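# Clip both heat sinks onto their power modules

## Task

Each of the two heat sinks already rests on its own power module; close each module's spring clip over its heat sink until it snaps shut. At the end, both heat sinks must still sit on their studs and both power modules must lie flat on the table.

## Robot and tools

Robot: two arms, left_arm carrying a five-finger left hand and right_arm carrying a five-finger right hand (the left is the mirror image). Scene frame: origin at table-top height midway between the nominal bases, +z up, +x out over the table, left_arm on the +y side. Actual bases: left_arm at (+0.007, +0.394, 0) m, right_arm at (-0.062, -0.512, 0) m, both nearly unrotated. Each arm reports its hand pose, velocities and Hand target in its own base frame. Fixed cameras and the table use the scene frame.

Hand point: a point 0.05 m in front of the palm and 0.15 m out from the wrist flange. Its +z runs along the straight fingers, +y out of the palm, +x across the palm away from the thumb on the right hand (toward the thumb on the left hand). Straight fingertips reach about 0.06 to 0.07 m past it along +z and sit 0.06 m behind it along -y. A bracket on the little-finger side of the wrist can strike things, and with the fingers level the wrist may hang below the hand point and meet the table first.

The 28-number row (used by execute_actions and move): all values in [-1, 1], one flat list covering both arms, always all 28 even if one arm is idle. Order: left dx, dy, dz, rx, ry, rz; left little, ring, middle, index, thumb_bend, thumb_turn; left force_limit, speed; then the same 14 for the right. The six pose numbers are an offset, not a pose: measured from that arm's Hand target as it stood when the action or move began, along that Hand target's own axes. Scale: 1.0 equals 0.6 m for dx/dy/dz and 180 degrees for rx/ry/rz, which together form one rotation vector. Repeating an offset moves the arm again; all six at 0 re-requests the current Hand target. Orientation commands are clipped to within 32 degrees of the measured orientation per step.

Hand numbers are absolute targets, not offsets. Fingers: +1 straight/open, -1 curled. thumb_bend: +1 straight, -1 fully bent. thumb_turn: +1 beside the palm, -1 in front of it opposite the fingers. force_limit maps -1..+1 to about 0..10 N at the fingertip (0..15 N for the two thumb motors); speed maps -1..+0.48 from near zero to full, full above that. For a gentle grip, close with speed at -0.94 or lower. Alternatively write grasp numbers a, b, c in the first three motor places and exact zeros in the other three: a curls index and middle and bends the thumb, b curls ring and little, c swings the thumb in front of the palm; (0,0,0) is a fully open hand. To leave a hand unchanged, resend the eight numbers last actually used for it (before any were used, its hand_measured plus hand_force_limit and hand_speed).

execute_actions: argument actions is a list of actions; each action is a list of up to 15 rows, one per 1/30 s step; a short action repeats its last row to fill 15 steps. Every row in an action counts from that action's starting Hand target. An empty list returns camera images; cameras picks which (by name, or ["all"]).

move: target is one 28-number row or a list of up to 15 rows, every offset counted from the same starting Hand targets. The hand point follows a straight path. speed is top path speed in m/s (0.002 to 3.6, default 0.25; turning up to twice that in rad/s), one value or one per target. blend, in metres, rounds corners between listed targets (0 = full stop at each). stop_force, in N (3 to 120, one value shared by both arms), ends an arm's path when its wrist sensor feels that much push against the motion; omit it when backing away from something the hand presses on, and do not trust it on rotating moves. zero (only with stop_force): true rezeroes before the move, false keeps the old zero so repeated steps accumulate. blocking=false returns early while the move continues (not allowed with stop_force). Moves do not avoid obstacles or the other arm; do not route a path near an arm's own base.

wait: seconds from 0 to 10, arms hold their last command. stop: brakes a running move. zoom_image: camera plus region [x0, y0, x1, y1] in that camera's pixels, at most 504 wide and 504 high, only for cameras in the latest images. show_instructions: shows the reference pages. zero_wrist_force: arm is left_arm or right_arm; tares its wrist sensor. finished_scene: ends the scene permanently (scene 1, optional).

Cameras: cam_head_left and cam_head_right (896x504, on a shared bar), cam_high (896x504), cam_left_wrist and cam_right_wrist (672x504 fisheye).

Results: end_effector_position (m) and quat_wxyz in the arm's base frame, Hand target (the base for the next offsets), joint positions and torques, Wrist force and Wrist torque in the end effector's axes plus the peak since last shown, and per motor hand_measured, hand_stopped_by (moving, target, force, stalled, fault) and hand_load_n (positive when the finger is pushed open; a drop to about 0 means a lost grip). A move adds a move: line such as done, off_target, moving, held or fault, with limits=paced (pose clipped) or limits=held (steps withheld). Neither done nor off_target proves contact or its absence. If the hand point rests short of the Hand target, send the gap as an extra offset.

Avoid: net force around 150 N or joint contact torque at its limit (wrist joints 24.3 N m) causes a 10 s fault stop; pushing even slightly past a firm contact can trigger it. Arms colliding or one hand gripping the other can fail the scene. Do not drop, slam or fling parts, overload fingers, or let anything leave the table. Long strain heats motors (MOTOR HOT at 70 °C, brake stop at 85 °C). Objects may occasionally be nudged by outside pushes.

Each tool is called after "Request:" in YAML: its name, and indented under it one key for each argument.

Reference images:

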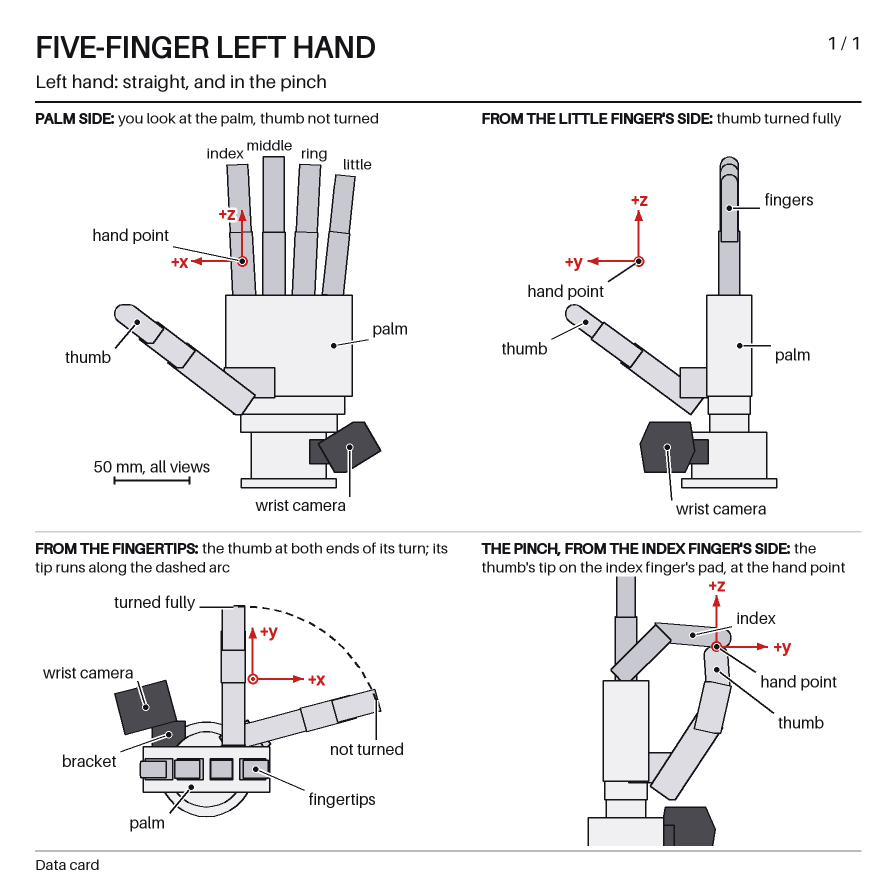

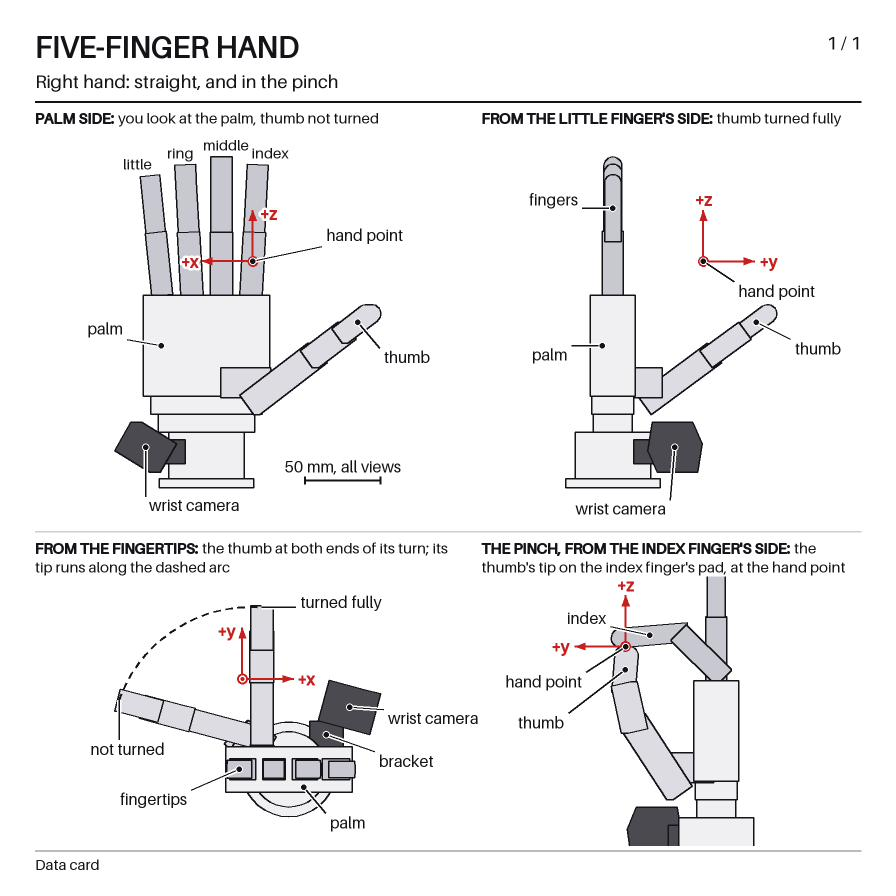

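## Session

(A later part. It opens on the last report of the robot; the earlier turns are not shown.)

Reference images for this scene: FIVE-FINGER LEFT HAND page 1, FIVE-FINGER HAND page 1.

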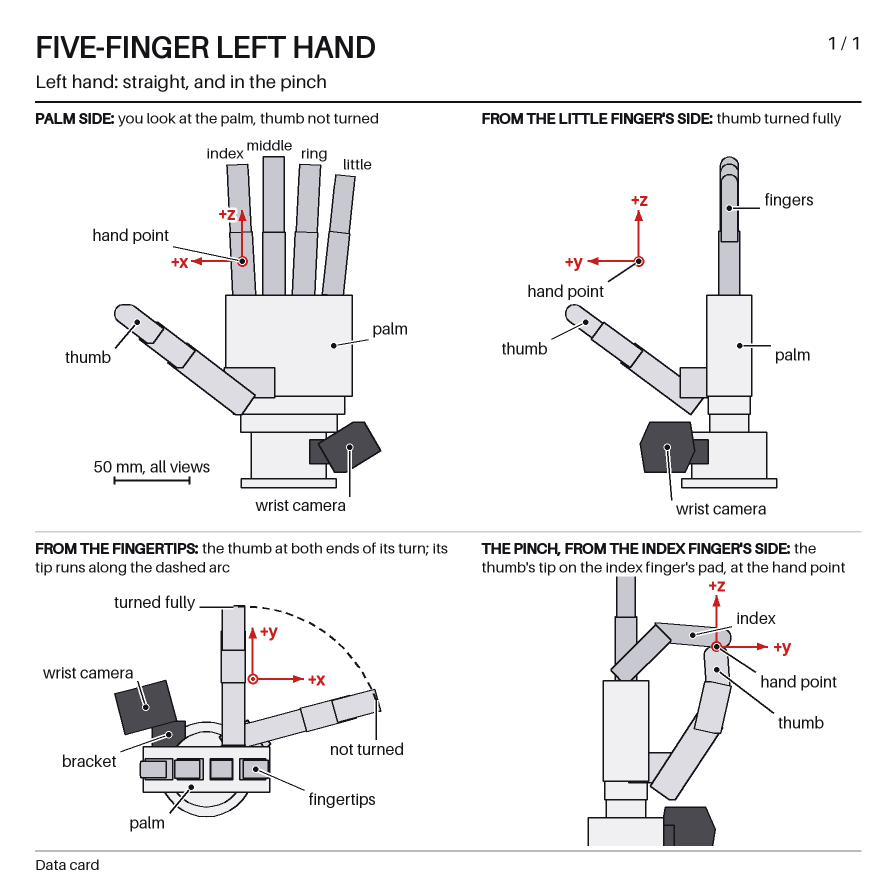

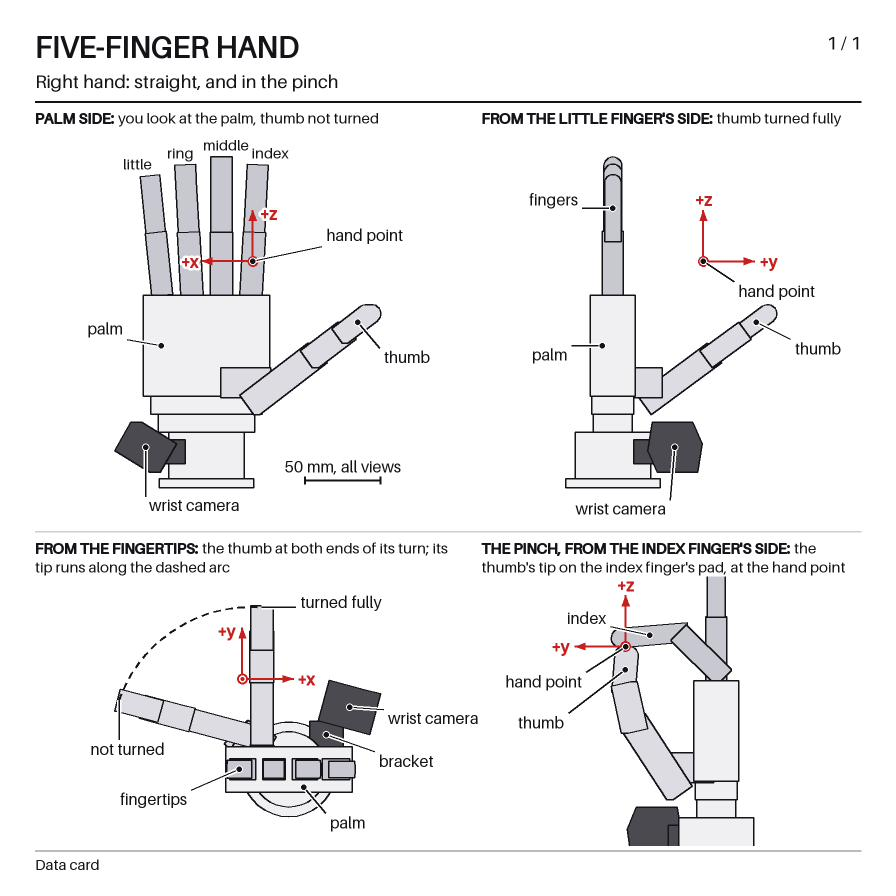

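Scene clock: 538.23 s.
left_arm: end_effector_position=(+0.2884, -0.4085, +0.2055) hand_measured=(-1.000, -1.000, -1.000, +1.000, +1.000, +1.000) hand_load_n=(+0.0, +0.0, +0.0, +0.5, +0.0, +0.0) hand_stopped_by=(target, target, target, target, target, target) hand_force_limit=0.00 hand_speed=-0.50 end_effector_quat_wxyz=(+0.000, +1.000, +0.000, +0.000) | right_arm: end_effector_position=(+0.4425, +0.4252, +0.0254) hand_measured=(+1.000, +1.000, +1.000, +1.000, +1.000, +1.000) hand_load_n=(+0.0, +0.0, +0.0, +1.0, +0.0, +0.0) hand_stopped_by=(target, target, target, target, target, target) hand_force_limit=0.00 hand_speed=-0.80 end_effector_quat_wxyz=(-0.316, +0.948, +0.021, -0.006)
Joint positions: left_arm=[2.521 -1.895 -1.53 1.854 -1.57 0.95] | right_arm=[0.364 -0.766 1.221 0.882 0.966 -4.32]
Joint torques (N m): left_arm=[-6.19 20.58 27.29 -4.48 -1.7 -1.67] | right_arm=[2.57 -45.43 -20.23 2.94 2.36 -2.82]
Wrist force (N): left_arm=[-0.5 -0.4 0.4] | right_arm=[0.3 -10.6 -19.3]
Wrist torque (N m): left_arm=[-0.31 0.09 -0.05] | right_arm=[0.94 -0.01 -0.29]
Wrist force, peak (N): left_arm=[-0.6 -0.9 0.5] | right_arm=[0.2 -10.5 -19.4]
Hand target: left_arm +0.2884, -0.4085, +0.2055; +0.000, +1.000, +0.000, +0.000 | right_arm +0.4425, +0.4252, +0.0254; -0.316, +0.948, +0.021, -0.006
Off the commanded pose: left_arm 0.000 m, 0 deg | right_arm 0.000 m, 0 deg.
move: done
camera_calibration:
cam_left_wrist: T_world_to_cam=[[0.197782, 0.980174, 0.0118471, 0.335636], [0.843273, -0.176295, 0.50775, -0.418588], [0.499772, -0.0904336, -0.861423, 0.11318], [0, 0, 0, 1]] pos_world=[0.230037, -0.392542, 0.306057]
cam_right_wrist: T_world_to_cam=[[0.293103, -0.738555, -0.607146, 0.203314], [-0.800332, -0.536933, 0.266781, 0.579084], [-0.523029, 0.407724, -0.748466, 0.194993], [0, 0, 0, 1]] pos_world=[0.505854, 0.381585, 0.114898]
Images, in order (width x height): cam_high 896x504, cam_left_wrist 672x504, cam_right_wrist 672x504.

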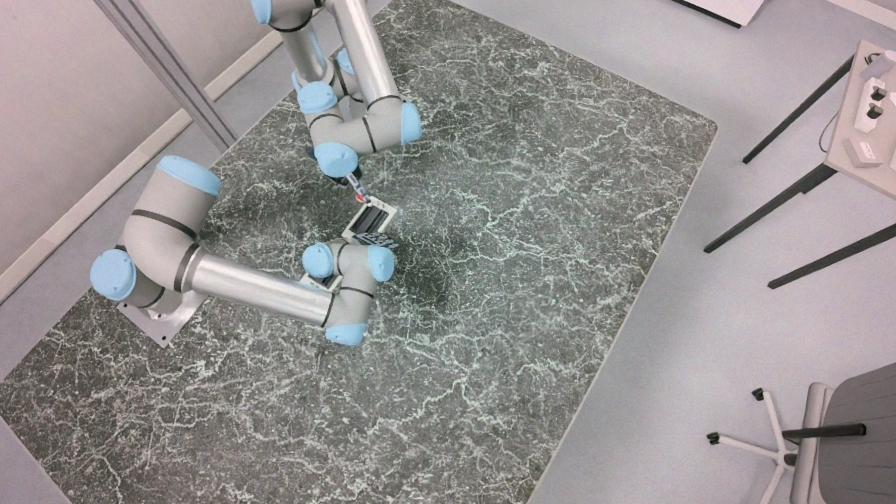

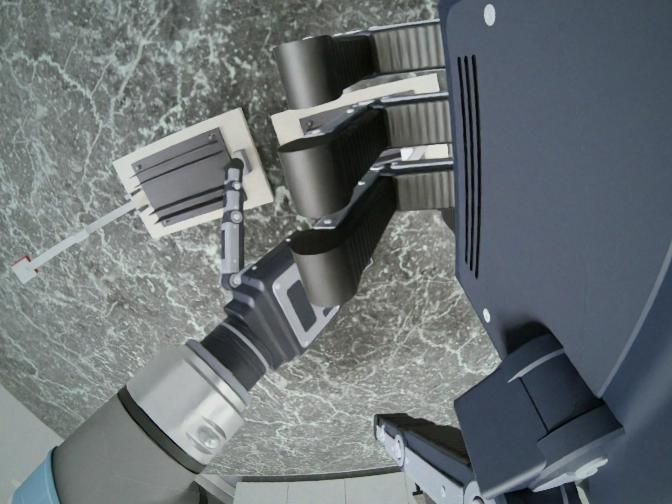

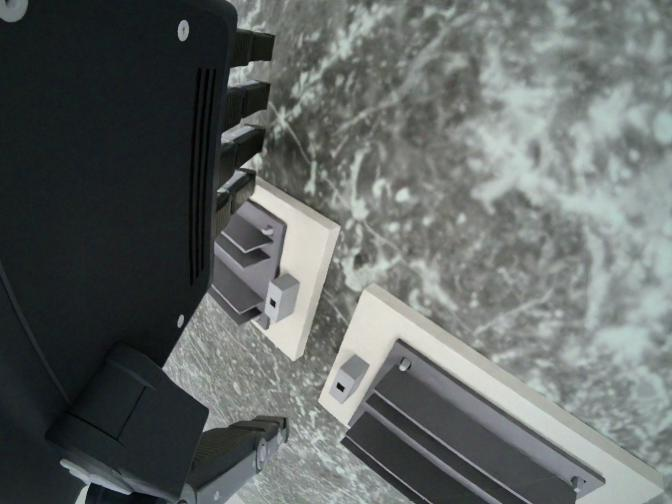

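Request:
move:
  target:
    - [0.004, 0.0527, 0.0252, 0, 0, 0, -1, -1, -1, 1, 1, 1, 0, -0.5, 0, 0, 0, 0, 0, 0, 1, 1, 1, 1, 1, 1, 0, -0.8]
    - [0.0057, 0.0762, 0.0427, 0, 0, 0, -1, -1, -1, 1, 1, 1, 0, -0.5, 0, 0, 0, 0, 0, 0, 1, 1, 1, 1, 1, 1, 0, -0.8]
    - [0.0073, 0.097, 0.063, 0, 0, 0, -1, -1, -1, 1, 1, 1, 0, -0.5, 0, 0, 0, 0, 0, 0, 1, 1, 1, 1, 1, 1, 0, -0.8]
  speed: 0.05
  stop_force: 12
  blend: 0.004
  cameras: ["cam_high", "cam_right_wrist", "cam_left_wrist"]

Request:
zoom_image:
  camera: "cam_high"
  region: [285, 145, 445, 305]

Scene clock: 549.87 s.
left_arm: end_effector_position=(+0.2928, -0.4667, +0.1677) hand_measured=(-1.000, -1.000, -1.000, +1.000, +1.000, +1.000) hand_load_n=(+0.0, +0.0, +0.0, +0.0, +0.0, +0.0) hand_stopped_by=(target, target, target, target, target, target) hand_force_limit=0.00 hand_speed=-0.50 end_effector_quat_wxyz=(+0.000, +1.000, +0.000, +0.000) | right_arm: end_effector_position=(+0.4425, +0.4252, +0.0254) hand_measured=(+1.000, +1.000, +1.000, +1.000, +1.000, +1.000) hand_load_n=(+0.0, +0.0, +0.0, +1.0, +0.0, -0.5) hand_stopped_by=(target, target, target, target, target, target) hand_force_limit=0.00 hand_speed=-0.80 end_effector_quat_wxyz=(-0.316, +0.948, +0.021, -0.006)
Joint positions: left_arm=[2.423 -2.04 -1.422 1.891 -1.57 0.852] | right_arm=[0.364 -0.766 1.221 0.882 0.966 -4.32]
Joint torques (N m): left_arm=[-7.02 26.27 27.96 -0.1 -1.71 -1.55] | right_arm=[2.2 -45.2 -18.18 2.86 2.22 -3.06]
Wrist force (N): left_arm=[-0.4 -0.6 0.1] | right_arm=[0.3 -10.5 -18.9]
Wrist torque (N m): left_arm=[-0.32 0.05 -0.05] | right_arm=[0.92 -0.02 -0.28]
Wrist force, peak (N): left_arm=[-0.5 -1.1 0.4] | right_arm=[0.4 -10.6 -19.4]
Hand target: left_arm +0.2928, -0.4667, +0.1677; +0.000, +1.000, +0.000, +0.000 | right_arm +0.4425, +0.4252, +0.0254; -0.316, +0.948, +0.021, -0.006
Off the commanded pose: left_arm 0.000 m, 0 deg | right_arm 0.000 m, 0 deg.
move: done
camera_calibration:
cam_left_wrist: T_world_to_cam=[[0.197782, 0.980174, 0.0118471, 0.392376], [0.843273, -0.176295, 0.50775, -0.413349], [0.499772, -0.0904336, -0.861423, 0.0732829], [0, 0, 0, 1]] pos_world=[0.234337, -0.450842, 0.268357]
cam_right_wrist: T_world_to_cam=[[0.293103, -0.738555, -0.607146, 0.203314], [-0.800332, -0.536933, 0.266781, 0.579084], [-0.523029, 0.407724, -0.748466, 0.194993], [0, 0, 0, 1]] pos_world=[0.505854, 0.381585, 0.114898]
Images, in order (width x height): cam_high 896x504, cam_left_wrist 672x504, cam_right_wrist 672x504.

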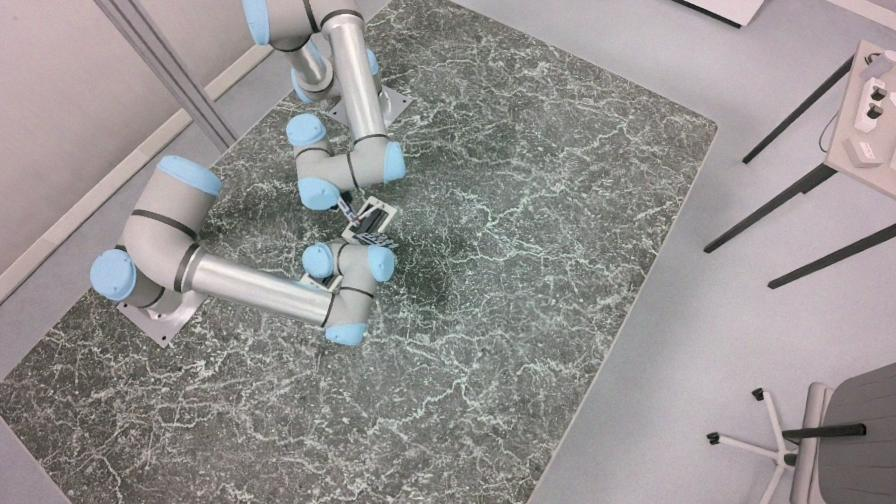

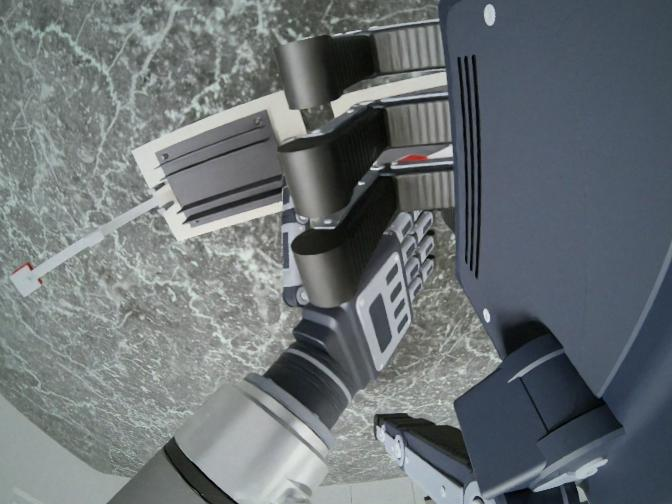

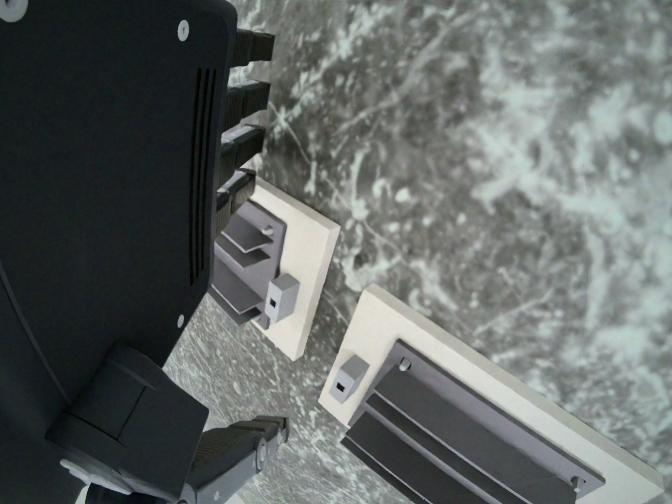

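Scaled by 3.150 from the camera's 896x504 image, which has a finer 1280x720 frame.

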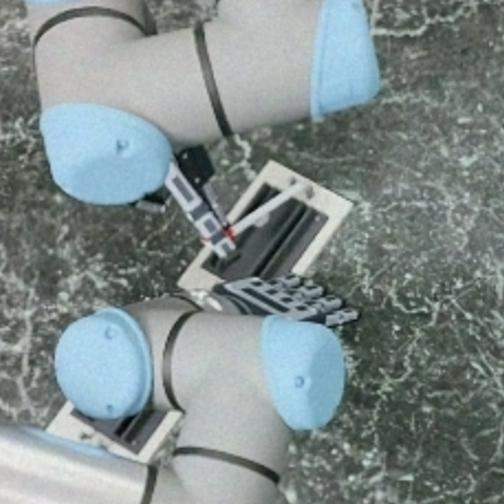

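Request:
move:
  target:
    - [0, 0, 0, 0, 0, 0, -1, -1, -1, 1, 1, 1, 0, -0.5, 0, -0.004, -0.0053, 0, 0, 0, 1, 1, 1, 1, 1, 1, 0, -0.8]
    - [0, 0, 0, 0, 0, 0, -1, -1, -1, 1, 1, 1, 0, -0.5, 0, 0.05, -0.1, 0, 0, 0, 1, 1, 1, 1, 1, 1, 0, -0.8]
    - [0, 0, 0, 0, 0, 0, -1, -1, -1, 1, 1, 1, 0, -0.5, 0.0333, 0.1467, -0.36, 0, 0, 0, 1, 1, 1, 1, 1, 1, 0, -0.8]
  speed: [0.02, 0.08, 0.2]
  blend: [0, 0.01, 0]
  cameras: ["cam_high", "cam_right_wrist", "cam_left_wrist"]

Request:
zoom_image:
  camera: "cam_high"
  region: [285, 145, 445, 305]

Request:
zoom_image:
  camera: "cam_right_wrist"
  region: [200, 20, 500, 260]

Scene clock: 563.93 s.
left_arm: end_effector_position=(+0.2928, -0.4667, +0.1677) hand_measured=(-1.000, -1.000, -1.000, +1.000, +1.000, +1.000) hand_load_n=(+0.0, +0.0, +0.0, +0.0, +0.0, +0.0) hand_stopped_by=(target, target, target, target, target, target) hand_force_limit=0.00 hand_speed=-0.50 end_effector_quat_wxyz=(+0.000, +1.000, +0.000, +0.000) | right_arm: end_effector_position=(+0.4710, +0.2264, +0.1454) hand_measured=(+1.000, +1.000, +1.000, +1.000, +1.000, +1.000) hand_load_n=(+0.0, +0.0, +0.0, +0.0, +0.0, +0.0) hand_stopped_by=(target, target, target, target, target, target) hand_force_limit=0.00 hand_speed=-0.80 end_effector_quat_wxyz=(-0.316, +0.948, +0.021, -0.006)
Joint positions: left_arm=[2.423 -2.04 -1.422 1.891 -1.57 0.852] | right_arm=[-0.015 -0.981 1.341 1.253 0.929 -4.786]
Joint torques (N m): left_arm=[-6.94 26.82 26.62 -0.2 -1.44 -1.69] | right_arm=[-6.95 -48.89 -24.77 4.96 1.52 -3.01]
Wrist force (N): left_arm=[-0.5 -0.4 0.3] | right_arm=[-0.1 -3.0 -0.2]
Wrist torque (N m): left_arm=[-0.28 0.06 -0.06] | right_arm=[-0.42 0.04 -0.33]
Wrist force, peak (N): left_arm=[-0.4 -0.8 0.2] | right_arm=[0.1 -10.4 -19.3]
Hand target: left_arm +0.2928, -0.4667, +0.1677; +0.000, +1.000, +0.000, +0.000 | right_arm +0.4711, +0.2263, +0.1454; -0.316, +0.948, +0.021, -0.006
Off the commanded pose: left_arm 0.000 m, 0 deg | right_arm 0.000 m, 0 deg.
move: done
camera_calibration:
cam_left_wrist: T_world_to_cam=[[0.197782, 0.980174, 0.0118471, 0.392376], [0.843273, -0.176295, 0.50775, -0.413349], [0.499772, -0.0904336, -0.861423, 0.0732829], [0, 0, 0, 1]] pos_world=[0.234337, -0.450842, 0.268357]
cam_right_wrist: T_world_to_cam=[[0.293103, -0.738555, -0.607146, 0.12092], [-0.800332, -0.536933, 0.266781, 0.463084], [-0.523029, 0.407724, -0.748466, 0.380811], [0, 0, 0, 1]] pos_world=[0.534354, 0.182685, 0.234898]
Images, in order (width x height): cam_high 896x504, cam_left_wrist 672x504, cam_right_wrist 672x504.

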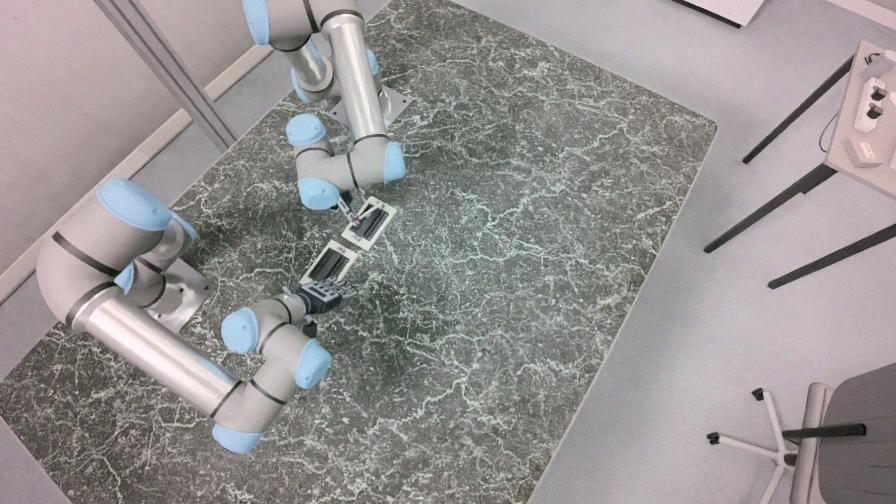

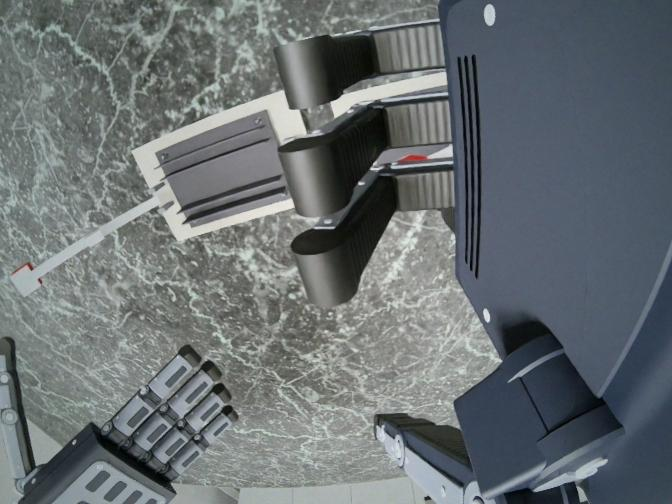

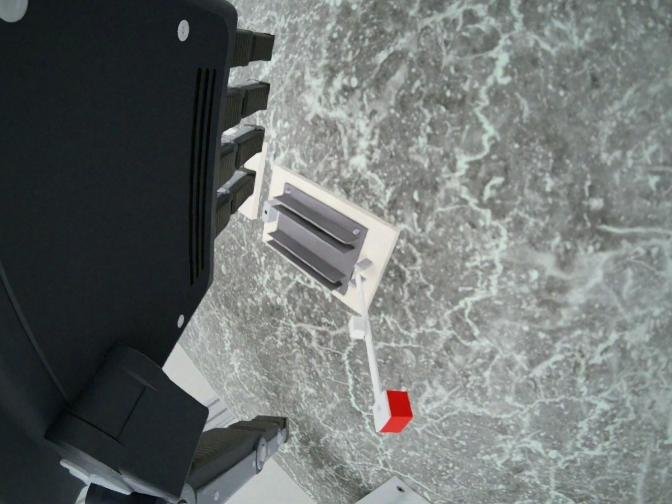

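Scaled by 3.150 from the camera's 896x504 image, which has a finer 1280x720 frame.

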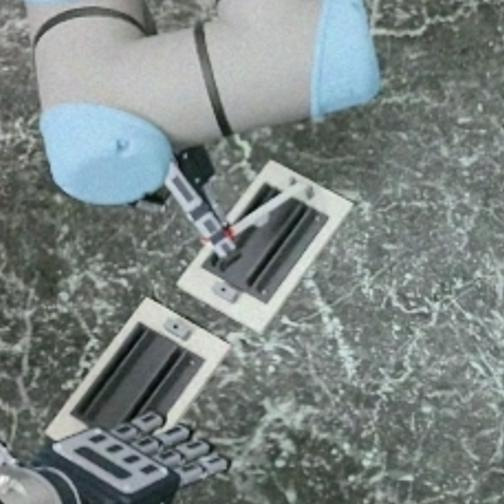

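Scaled by 1.680 from the camera's 672x504 image, which has a finer 960x720 frame.

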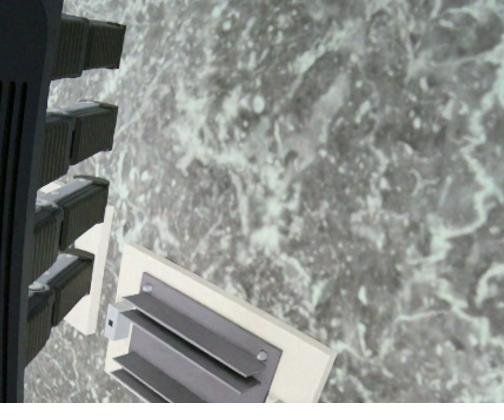

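Request:
zoom_image:
  camera: "cam_high"
  region: [330, 185, 400, 255]

Request:
zoom_image:
  camera: "cam_left_wrist"
  region: [270, 60, 470, 240]

Scaled by 7.200 from the camera's 896x504 image, which has a finer 1280x720 frame.

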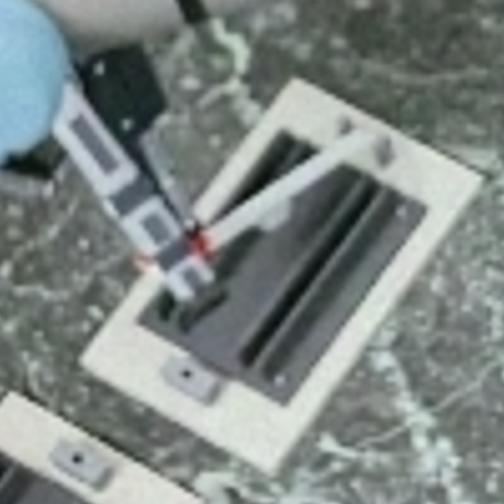

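Scaled by 2.520 from the camera's 672x504 image, which has a finer 960x720 frame.

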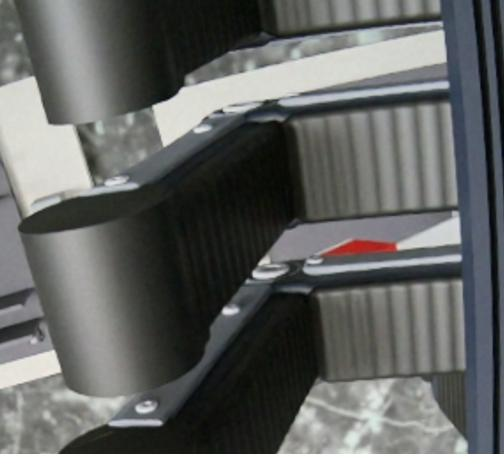

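Request:
move:
  target:
    - [0.0015, 0.0182, 0.0228, 0, 0, 0, -1, -1, -1, 1, 1, 1, 0, -0.5, 0, 0, 0, 0, 0, 0, 1, 1, 1, 1, 1, 1, 0, -0.8]
    - [0.0025, 0.0332, 0.048, 0, 0, 0, -1, -1, -1, 1, 1, 1, 0, -0.5, 0, 0, 0, 0, 0, 0, 1, 1, 1, 1, 1, 1, 0, -0.8]
    - [0.0032, 0.0412, 0.0657, 0, 0, 0, -1, -1, -1, 1, 1, 1, 0, -0.5, 0, 0, 0, 0, 0, 0, 1, 1, 1, 1, 1, 1, 0, -0.8]
  speed: 0.03
  stop_force: 8
  blend: 0.004
  cameras: ["cam_high", "cam_right_wrist", "cam_left_wrist"]

Request:
zoom_image:
  camera: "cam_high"
  region: [310, 175, 410, 275]

Request:
zoom_image:
  camera: "cam_right_wrist"
  region: [200, 100, 400, 280]

Scene clock: 581.63 s.
left_arm: end_effector_position=(+0.2947, -0.4915, +0.1283) hand_measured=(-1.000, -1.000, -1.000, +1.000, +1.000, +1.000) hand_load_n=(+0.0, +0.0, +0.0, +0.0, +0.0, +0.0) hand_stopped_by=(target, target, target, target, target, target) hand_force_limit=0.00 hand_speed=-0.50 end_effector_quat_wxyz=(+0.000, +1.000, +0.000, +0.000) | right_arm: end_effector_position=(+0.4711, +0.2263, +0.1454) hand_measured=(+1.000, +1.000, +1.000, +1.000, +1.000, +1.000) hand_load_n=(+0.0, +0.0, +0.0, +0.0, +0.0, -0.5) hand_stopped_by=(target, target, target, target, target, target) hand_force_limit=0.00 hand_speed=-0.80 end_effector_quat_wxyz=(-0.316, +0.948, +0.021, -0.006)
Joint positions: left_arm=[2.387 -2.124 -1.398 1.951 -1.57 0.816] | right_arm=[-0.015 -0.981 1.341 1.253 0.929 -4.787]
Joint torques (N m): left_arm=[-5.84 28.44 26.46 -0.11 -0.05 -1.71] | right_arm=[-6.59 -47.79 -24.45 4.93 1.28 -2.88]
Wrist force (N): left_arm=[-0.4 -0.8 0.1] | right_arm=[-0.2 -3.0 0.1]
Wrist torque (N m): left_arm=[-0.34 0.05 -0.04] | right_arm=[-0.45 0.04 -0.33]
Wrist force, peak (N): left_arm=[-0.4 -0.9 0.1] | right_arm=[-0.1 -3.3 -0.2]
Hand target: left_arm +0.2947, -0.4915, +0.1283; +0.000, +1.000, +0.000, +0.000 | right_arm +0.4711, +0.2263, +0.1454; -0.316, +0.948, +0.021, -0.006
Off the commanded pose: left_arm 0.000 m, 0 deg | right_arm 0.000 m, 0 deg.
move: done
camera_calibration:
cam_left_wrist: T_world_to_cam=[[0.197782, 0.980174, 0.0118471, 0.416658], [0.843273, -0.176295, 0.50775, -0.399385], [0.499772, -0.0904336, -0.861423, 0.0361096], [0, 0, 0, 1]] pos_world=[0.236337, -0.475542, 0.228957]
cam_right_wrist: T_world_to_cam=[[0.293103, -0.738555, -0.607146, 0.120907], [-0.800332, -0.536933, 0.266781, 0.463003], [-0.523029, 0.407724, -0.748466, 0.380927], [0, 0, 0, 1]] pos_world=[0.534354, 0.182585, 0.234998]
Images, in order (width x height): cam_high 896x504, cam_left_wrist 672x504, cam_right_wrist 672x504.

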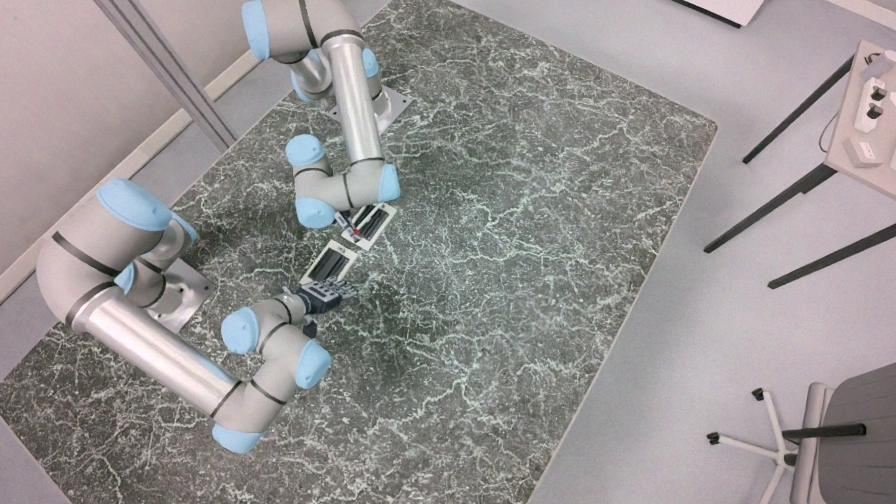

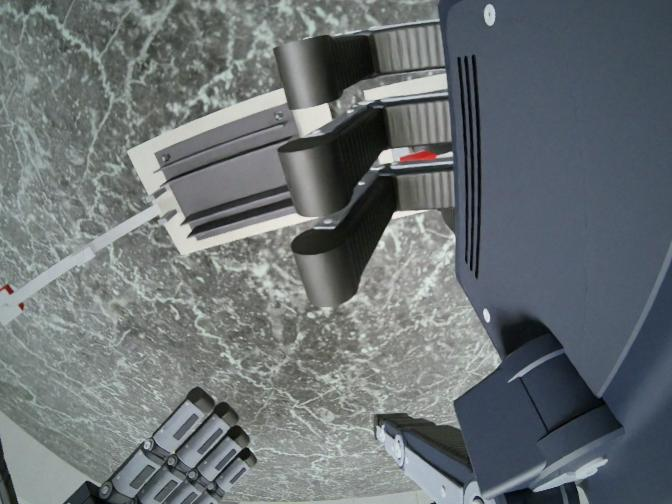

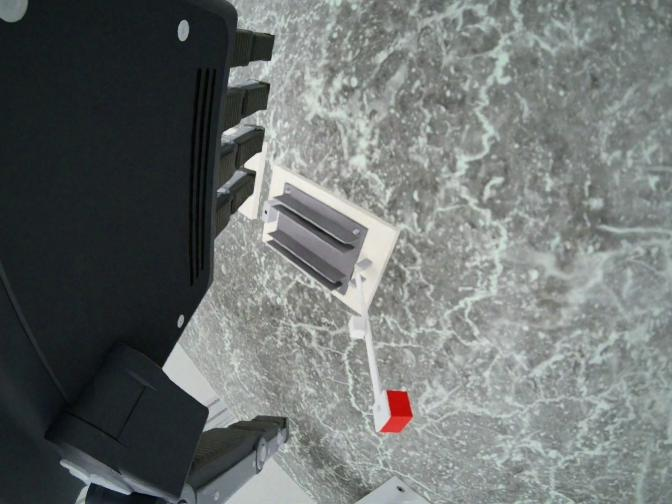

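Scaled by 5.040 from the camera's 896x504 image, which has a finer 1280x720 frame.

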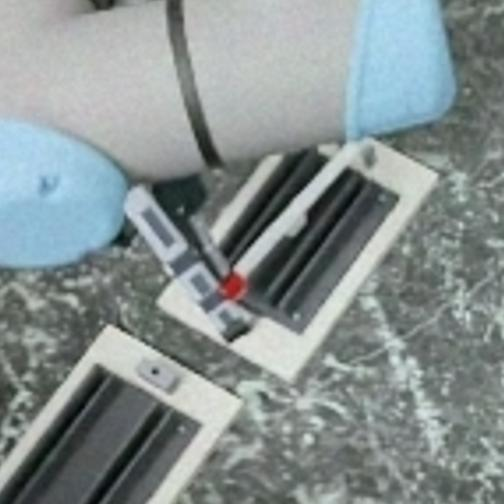

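Scaled by 2.520 from the camera's 672x504 image, which has a finer 960x720 frame.

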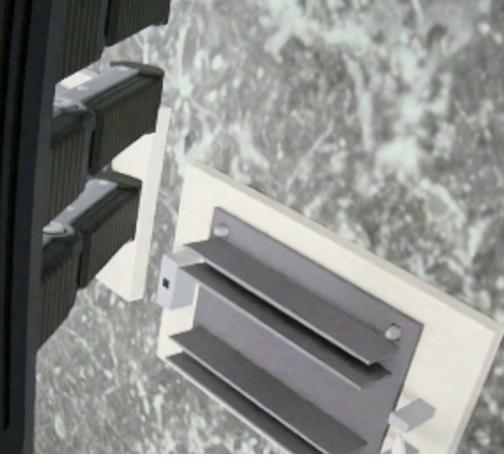

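Request:
move:
  target: [0, 0, 0, 0, 0, 0, -1, -1, -1, 1, 1, 1, 0, -0.5, 0, 0, 0, 0, 0.09, 0.12, 1, 1, 1, 1, 1, 1, 0, -0.8]
  speed: 0.3
  cameras: ["cam_right_wrist"]

Scene clock: 588.80 s.
left_arm: end_effector_position=(+0.2947, -0.4915, +0.1283) hand_measured=(-1.000, -1.000, -1.000, +1.000, +1.000, +1.000) hand_load_n=(+0.0, +0.0, +0.0, -0.5, +0.0, +0.0) hand_stopped_by=(target, target, target, target, target, target) hand_force_limit=0.00 hand_speed=-0.50 end_effector_quat_wxyz=(+0.000, +1.000, +0.000, +0.000) | right_arm: end_effector_position=(+0.4711, +0.2263, +0.1454) hand_measured=(+1.000, +1.000, +1.000, +1.000, +1.000, +1.000) hand_load_n=(+0.0, +0.0, +0.0, +0.0, +0.0, +0.0) hand_stopped_by=(target, target, target, target, target, target) hand_force_limit=0.00 hand_speed=-0.80 end_effector_quat_wxyz=(-0.309, +0.927, -0.201, +0.068)
Joint positions: left_arm=[2.387 -2.124 -1.398 1.951 -1.57 0.816] | right_arm=[-0.028 -1.131 1.488 0.928 0.985 -4.227]
Joint torques (N m): left_arm=[-6.63 30.01 27.49 -0.23 -1.59 -1.71] | right_arm=[6.41 -45.15 -12.03 -0.78 1.62 2.86]
Wrist force (N): left_arm=[-0.4 -0.8 0.1] | right_arm=[-0.6 -2.9 -0.2]
Wrist torque (N m): left_arm=[-0.33 0.04 -0.04] | right_arm=[-0.40 0.11 -0.47]
Wrist force, peak (N): left_arm=[-0.4 -1.0 0.1] | right_arm=[-0.2 -3.3 -0.2]
Hand target: left_arm +0.2947, -0.4915, +0.1283; +0.000, +1.000, +0.000, +0.000 | right_arm +0.4711, +0.2263, +0.1454; -0.309, +0.927, -0.201, +0.068
Off the commanded pose: left_arm 0.000 m, 0 deg | right_arm 0.000 m, 0 deg.
move: done
camera_calibration:
cam_right_wrist: T_world_to_cam=[[-0.0739917, -0.790513, -0.607959, 0.305708], [-0.956888, -0.115423, 0.266539, 0.441475], [-0.280875, 0.601471, -0.747892, 0.222907], [0, 0, 0, 1]] pos_world=[0.507671, 0.158551, 0.234898]
Images, in order (width x height): cam_right_wrist 672x504.

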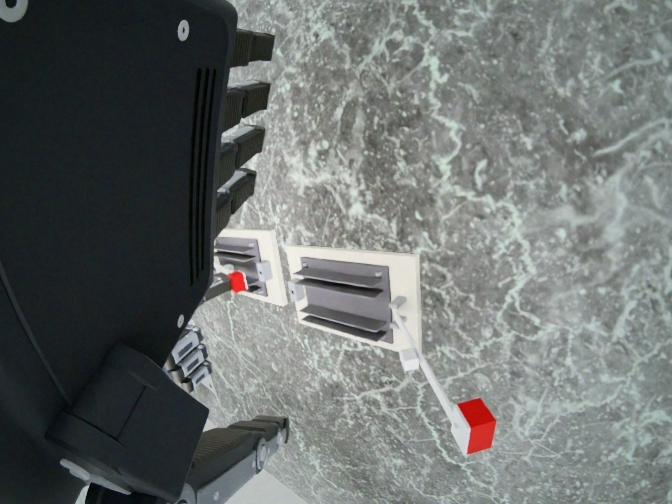

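Request:
zoom_image:
  camera: "cam_right_wrist"
  region: [200, 210, 320, 320]

Scaled by 4.200 from the camera's 672x504 image, which has a finer 960x720 frame.

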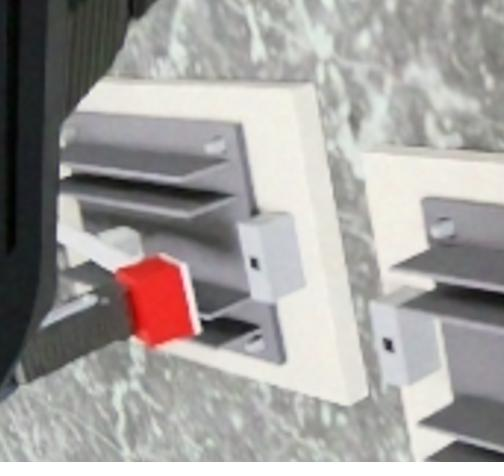

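Request:
move:
  target:
    - [0.0005, 0.0067, 0.0183, 0, 0, 0, -1, -1, -1, 1, 1, 1, 0, -0.5, 0, 0, 0, 0, 0, 0, 1, 1, 1, 1, 1, 1, 0, -0.8]
    - [0.0009, 0.0115, 0.0372, 0, 0, 0, -1, -1, -1, 1, 1, 1, 0, -0.5, 0, 0, 0, 0, 0, 0, 1, 1, 1, 1, 1, 1, 0, -0.8]
    - [0.001, 0.0125, 0.0667, 0, 0, 0, -1, -1, -1, 1, 1, 1, 0, -0.5, 0, 0, 0, 0, 0, 0, 1, 1, 1, 1, 1, 1, 0, -0.8]
  speed: 0.012
  stop_force: 10
  blend: 0.002
  cameras: ["cam_high", "cam_right_wrist"]

Request:
zoom_image:
  camera: "cam_right_wrist"
  region: [200, 210, 320, 320]

Request:
zoom_image:
  camera: "cam_high"
  region: [330, 185, 400, 255]

Scene clock: 599.73 s.
left_arm: end_effector_position=(+0.2953, -0.4982, +0.1061) hand_measured=(-1.000, -1.000, -1.000, +1.000, +1.000, +1.000) hand_load_n=(+0.0, -0.5, +0.0, +0.0, +0.0, +0.0) hand_stopped_by=(target, target, target, target, target, target) hand_force_limit=0.00 hand_speed=-0.50 end_effector_quat_wxyz=(+0.000, +1.000, +0.000, +0.000) | right_arm: end_effector_position=(+0.4711, +0.2263, +0.1454) hand_measured=(+1.000, +1.000, +1.000, +1.000, +1.000, +1.000) hand_load_n=(+0.0, +0.0, +0.0, +0.0, -0.5, +0.0) hand_stopped_by=(target, target, target, target, target, target) hand_force_limit=0.00 hand_speed=-0.80 end_effector_quat_wxyz=(-0.309, +0.927, -0.201, +0.068)
Joint positions: left_arm=[2.378 -2.158 -1.404 1.991 -1.57 0.807] | right_arm=[-0.028 -1.131 1.488 0.928 0.985 -4.227]
Joint torques (N m): left_arm=[4.98 49.11 26.34 -3.99 -0.53 1.18] | right_arm=[7.04 -44.56 -11.21 -0.75 1.59 2.83]
Wrist force (N): left_arm=[-0.2 -2.3 -3.3] | right_arm=[-0.5 -3.0 -0.2]
Wrist torque (N m): left_arm=[-0.08 0.02 -0.01] | right_arm=[-0.42 0.10 -0.47]
Wrist force, peak (N): left_arm=[-0.5 -2.3 -13.7] | right_arm=[-0.4 -3.3 -0.3]
Hand target: left_arm +0.2953, -0.4982, +0.1061; +0.000, +1.000, +0.000, +0.000 (not the last commanded pose) | right_arm +0.4711, +0.2263, +0.1454; -0.309, +0.927, -0.201, +0.068
Off the commanded pose: left_arm 0.018 m, 0 deg | right_arm 0.000 m, 0 deg.
move: contact (left_arm); path passed 1 of 3 targets
camera_calibration:
cam_right_wrist: T_world_to_cam=[[-0.0740113, -0.79051, -0.60796, 0.305718], [-0.956913, -0.115351, 0.266479, 0.44149], [-0.280783, 0.601488, -0.747912, 0.222862], [0, 0, 0, 1]] pos_world=[0.507671, 0.158551, 0.234898]
Images, in order (width x height): cam_high 896x504, cam_right_wrist 672x504.

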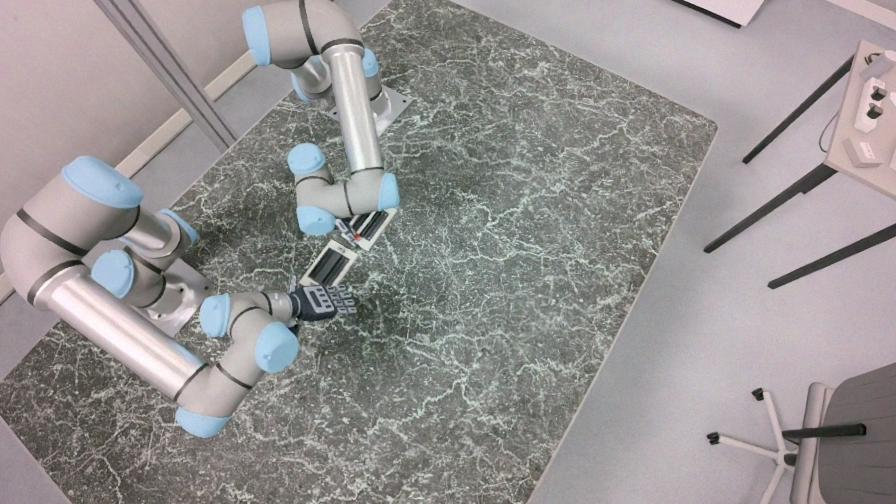

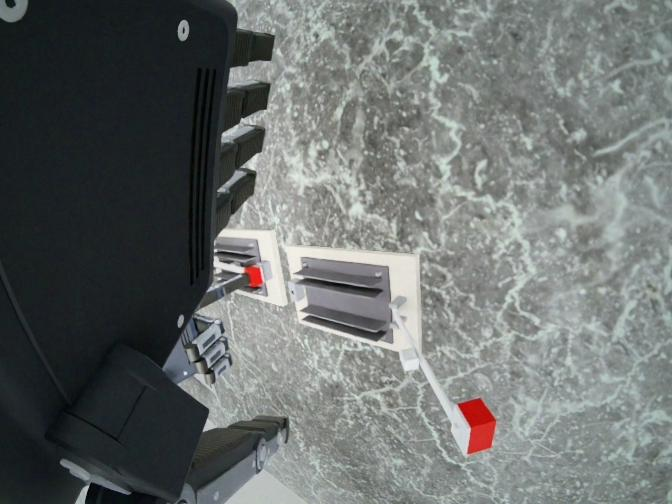

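Scaled by 4.200 from the camera's 672x504 image, which has a finer 960x720 frame.

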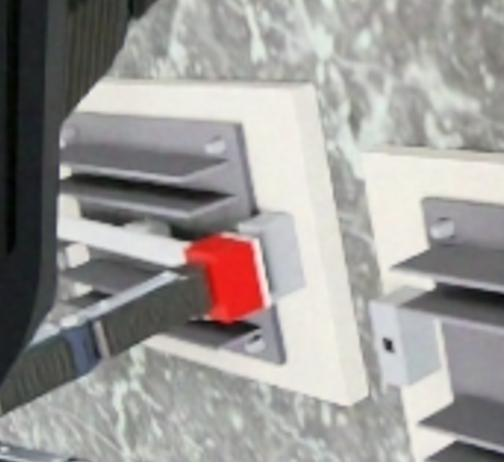

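Scaled by 7.200 from the camera's 896x504 image, which has a finer 1280x720 frame.

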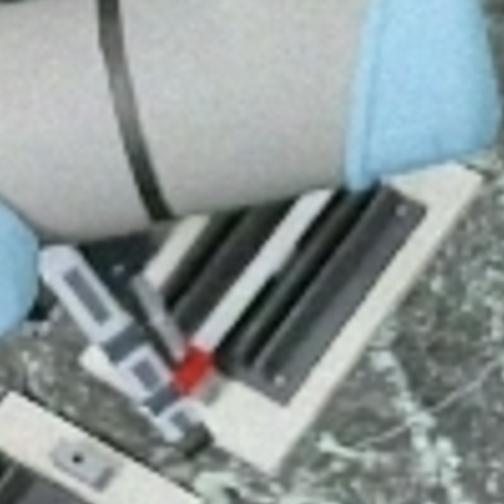

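Request:
move:
  target: [0, 0, 0.0333, 0, 0, 0, -1, -1, -1, 1, 1, 1, 0, -0.5, 0, 0, 0, 0, 0, 0, 1, 1, 1, 1, 1, 1, 0, -0.8]
  speed: 0.008
  stop_force: 20
  cameras: ["cam_high", "cam_right_wrist"]

Request:
zoom_image:
  camera: "cam_right_wrist"
  region: [200, 210, 320, 320]

Scene clock: 604.00 s.
left_arm: end_effector_position=(+0.2953, -0.4982, +0.1010) hand_measured=(-1.000, -1.000, -1.000, +1.000, +1.000, +1.000) hand_load_n=(+0.0, +0.0, +0.0, -3.0, +0.0, +0.0) hand_stopped_by=(target, target, target, target, target, target) hand_force_limit=0.00 hand_speed=-0.50 end_effector_quat_wxyz=(+0.000, +1.000, +0.000, +0.000) | right_arm: end_effector_position=(+0.4711, +0.2263, +0.1454) hand_measured=(+1.000, +1.000, +1.000, +1.000, +1.000, +1.000) hand_load_n=(-0.5, +0.0, +0.0, +0.0, +0.0, +0.0) hand_stopped_by=(target, target, target, target, target, target) hand_force_limit=0.00 hand_speed=-0.80 end_effector_quat_wxyz=(-0.309, +0.927, -0.201, +0.068)
Joint positions: left_arm=[2.378 -2.163 -1.409 2.002 -1.57 0.807] | right_arm=[-0.028 -1.131 1.488 0.928 0.985 -4.227]
Joint torques (N m): left_arm=[4.12 39.69 17.89 -2.79 1.11 0.82] | right_arm=[5.99 -45.05 -12.1 -0.72 1.86 3.04]
Wrist force (N): left_arm=[-0.5 1.7 -25.2] | right_arm=[-0.5 -3.2 -0.2]
Wrist torque (N m): left_arm=[1.18 0.13 -0.04] | right_arm=[-0.44 0.10 -0.47]
Wrist force, peak (N): left_arm=[-0.3 2.4 -32.6] | right_arm=[-0.4 -3.3 -0.3]
Hand target: left_arm +0.2953, -0.4982, +0.1010; +0.000, +1.000, +0.000, +0.000 (not the last commanded pose) | right_arm +0.4711, +0.2263, +0.1454; -0.309, +0.927, -0.201, +0.068
Off the commanded pose: left_arm 0.015 m, 0 deg | right_arm 0.000 m, 0 deg.
move: contact (left_arm)
camera_calibration:
cam_right_wrist: T_world_to_cam=[[-0.0740113, -0.79051, -0.60796, 0.305718], [-0.956913, -0.115351, 0.266479, 0.44149], [-0.280783, 0.601488, -0.747912, 0.222862], [0, 0, 0, 1]] pos_world=[0.507671, 0.158551, 0.234898]
Images, in order (width x height): cam_high 896x504, cam_right_wrist 672x504.

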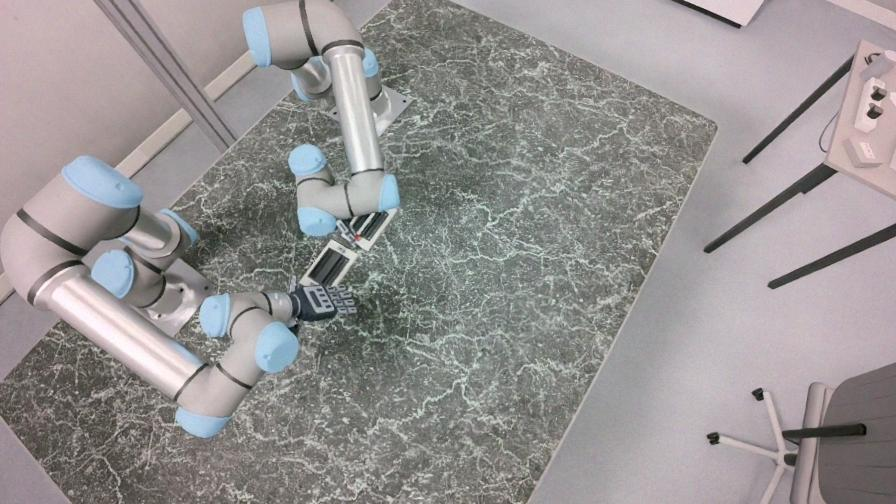

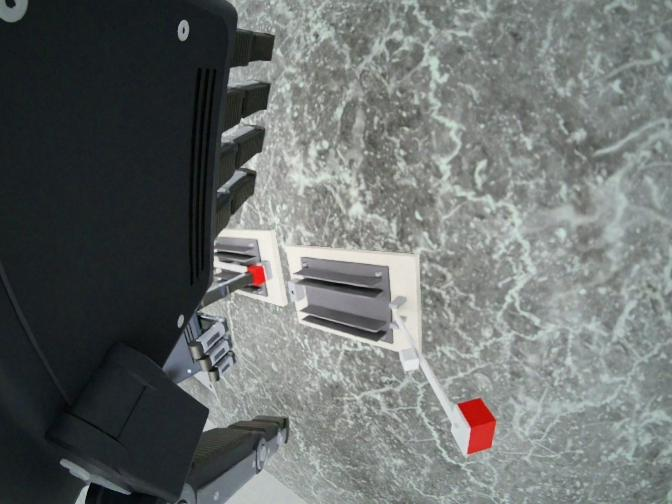

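Scaled by 4.200 from the camera's 672x504 image, which has a finer 960x720 frame.

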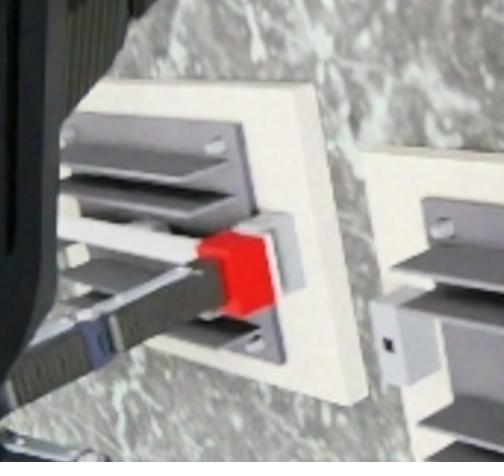

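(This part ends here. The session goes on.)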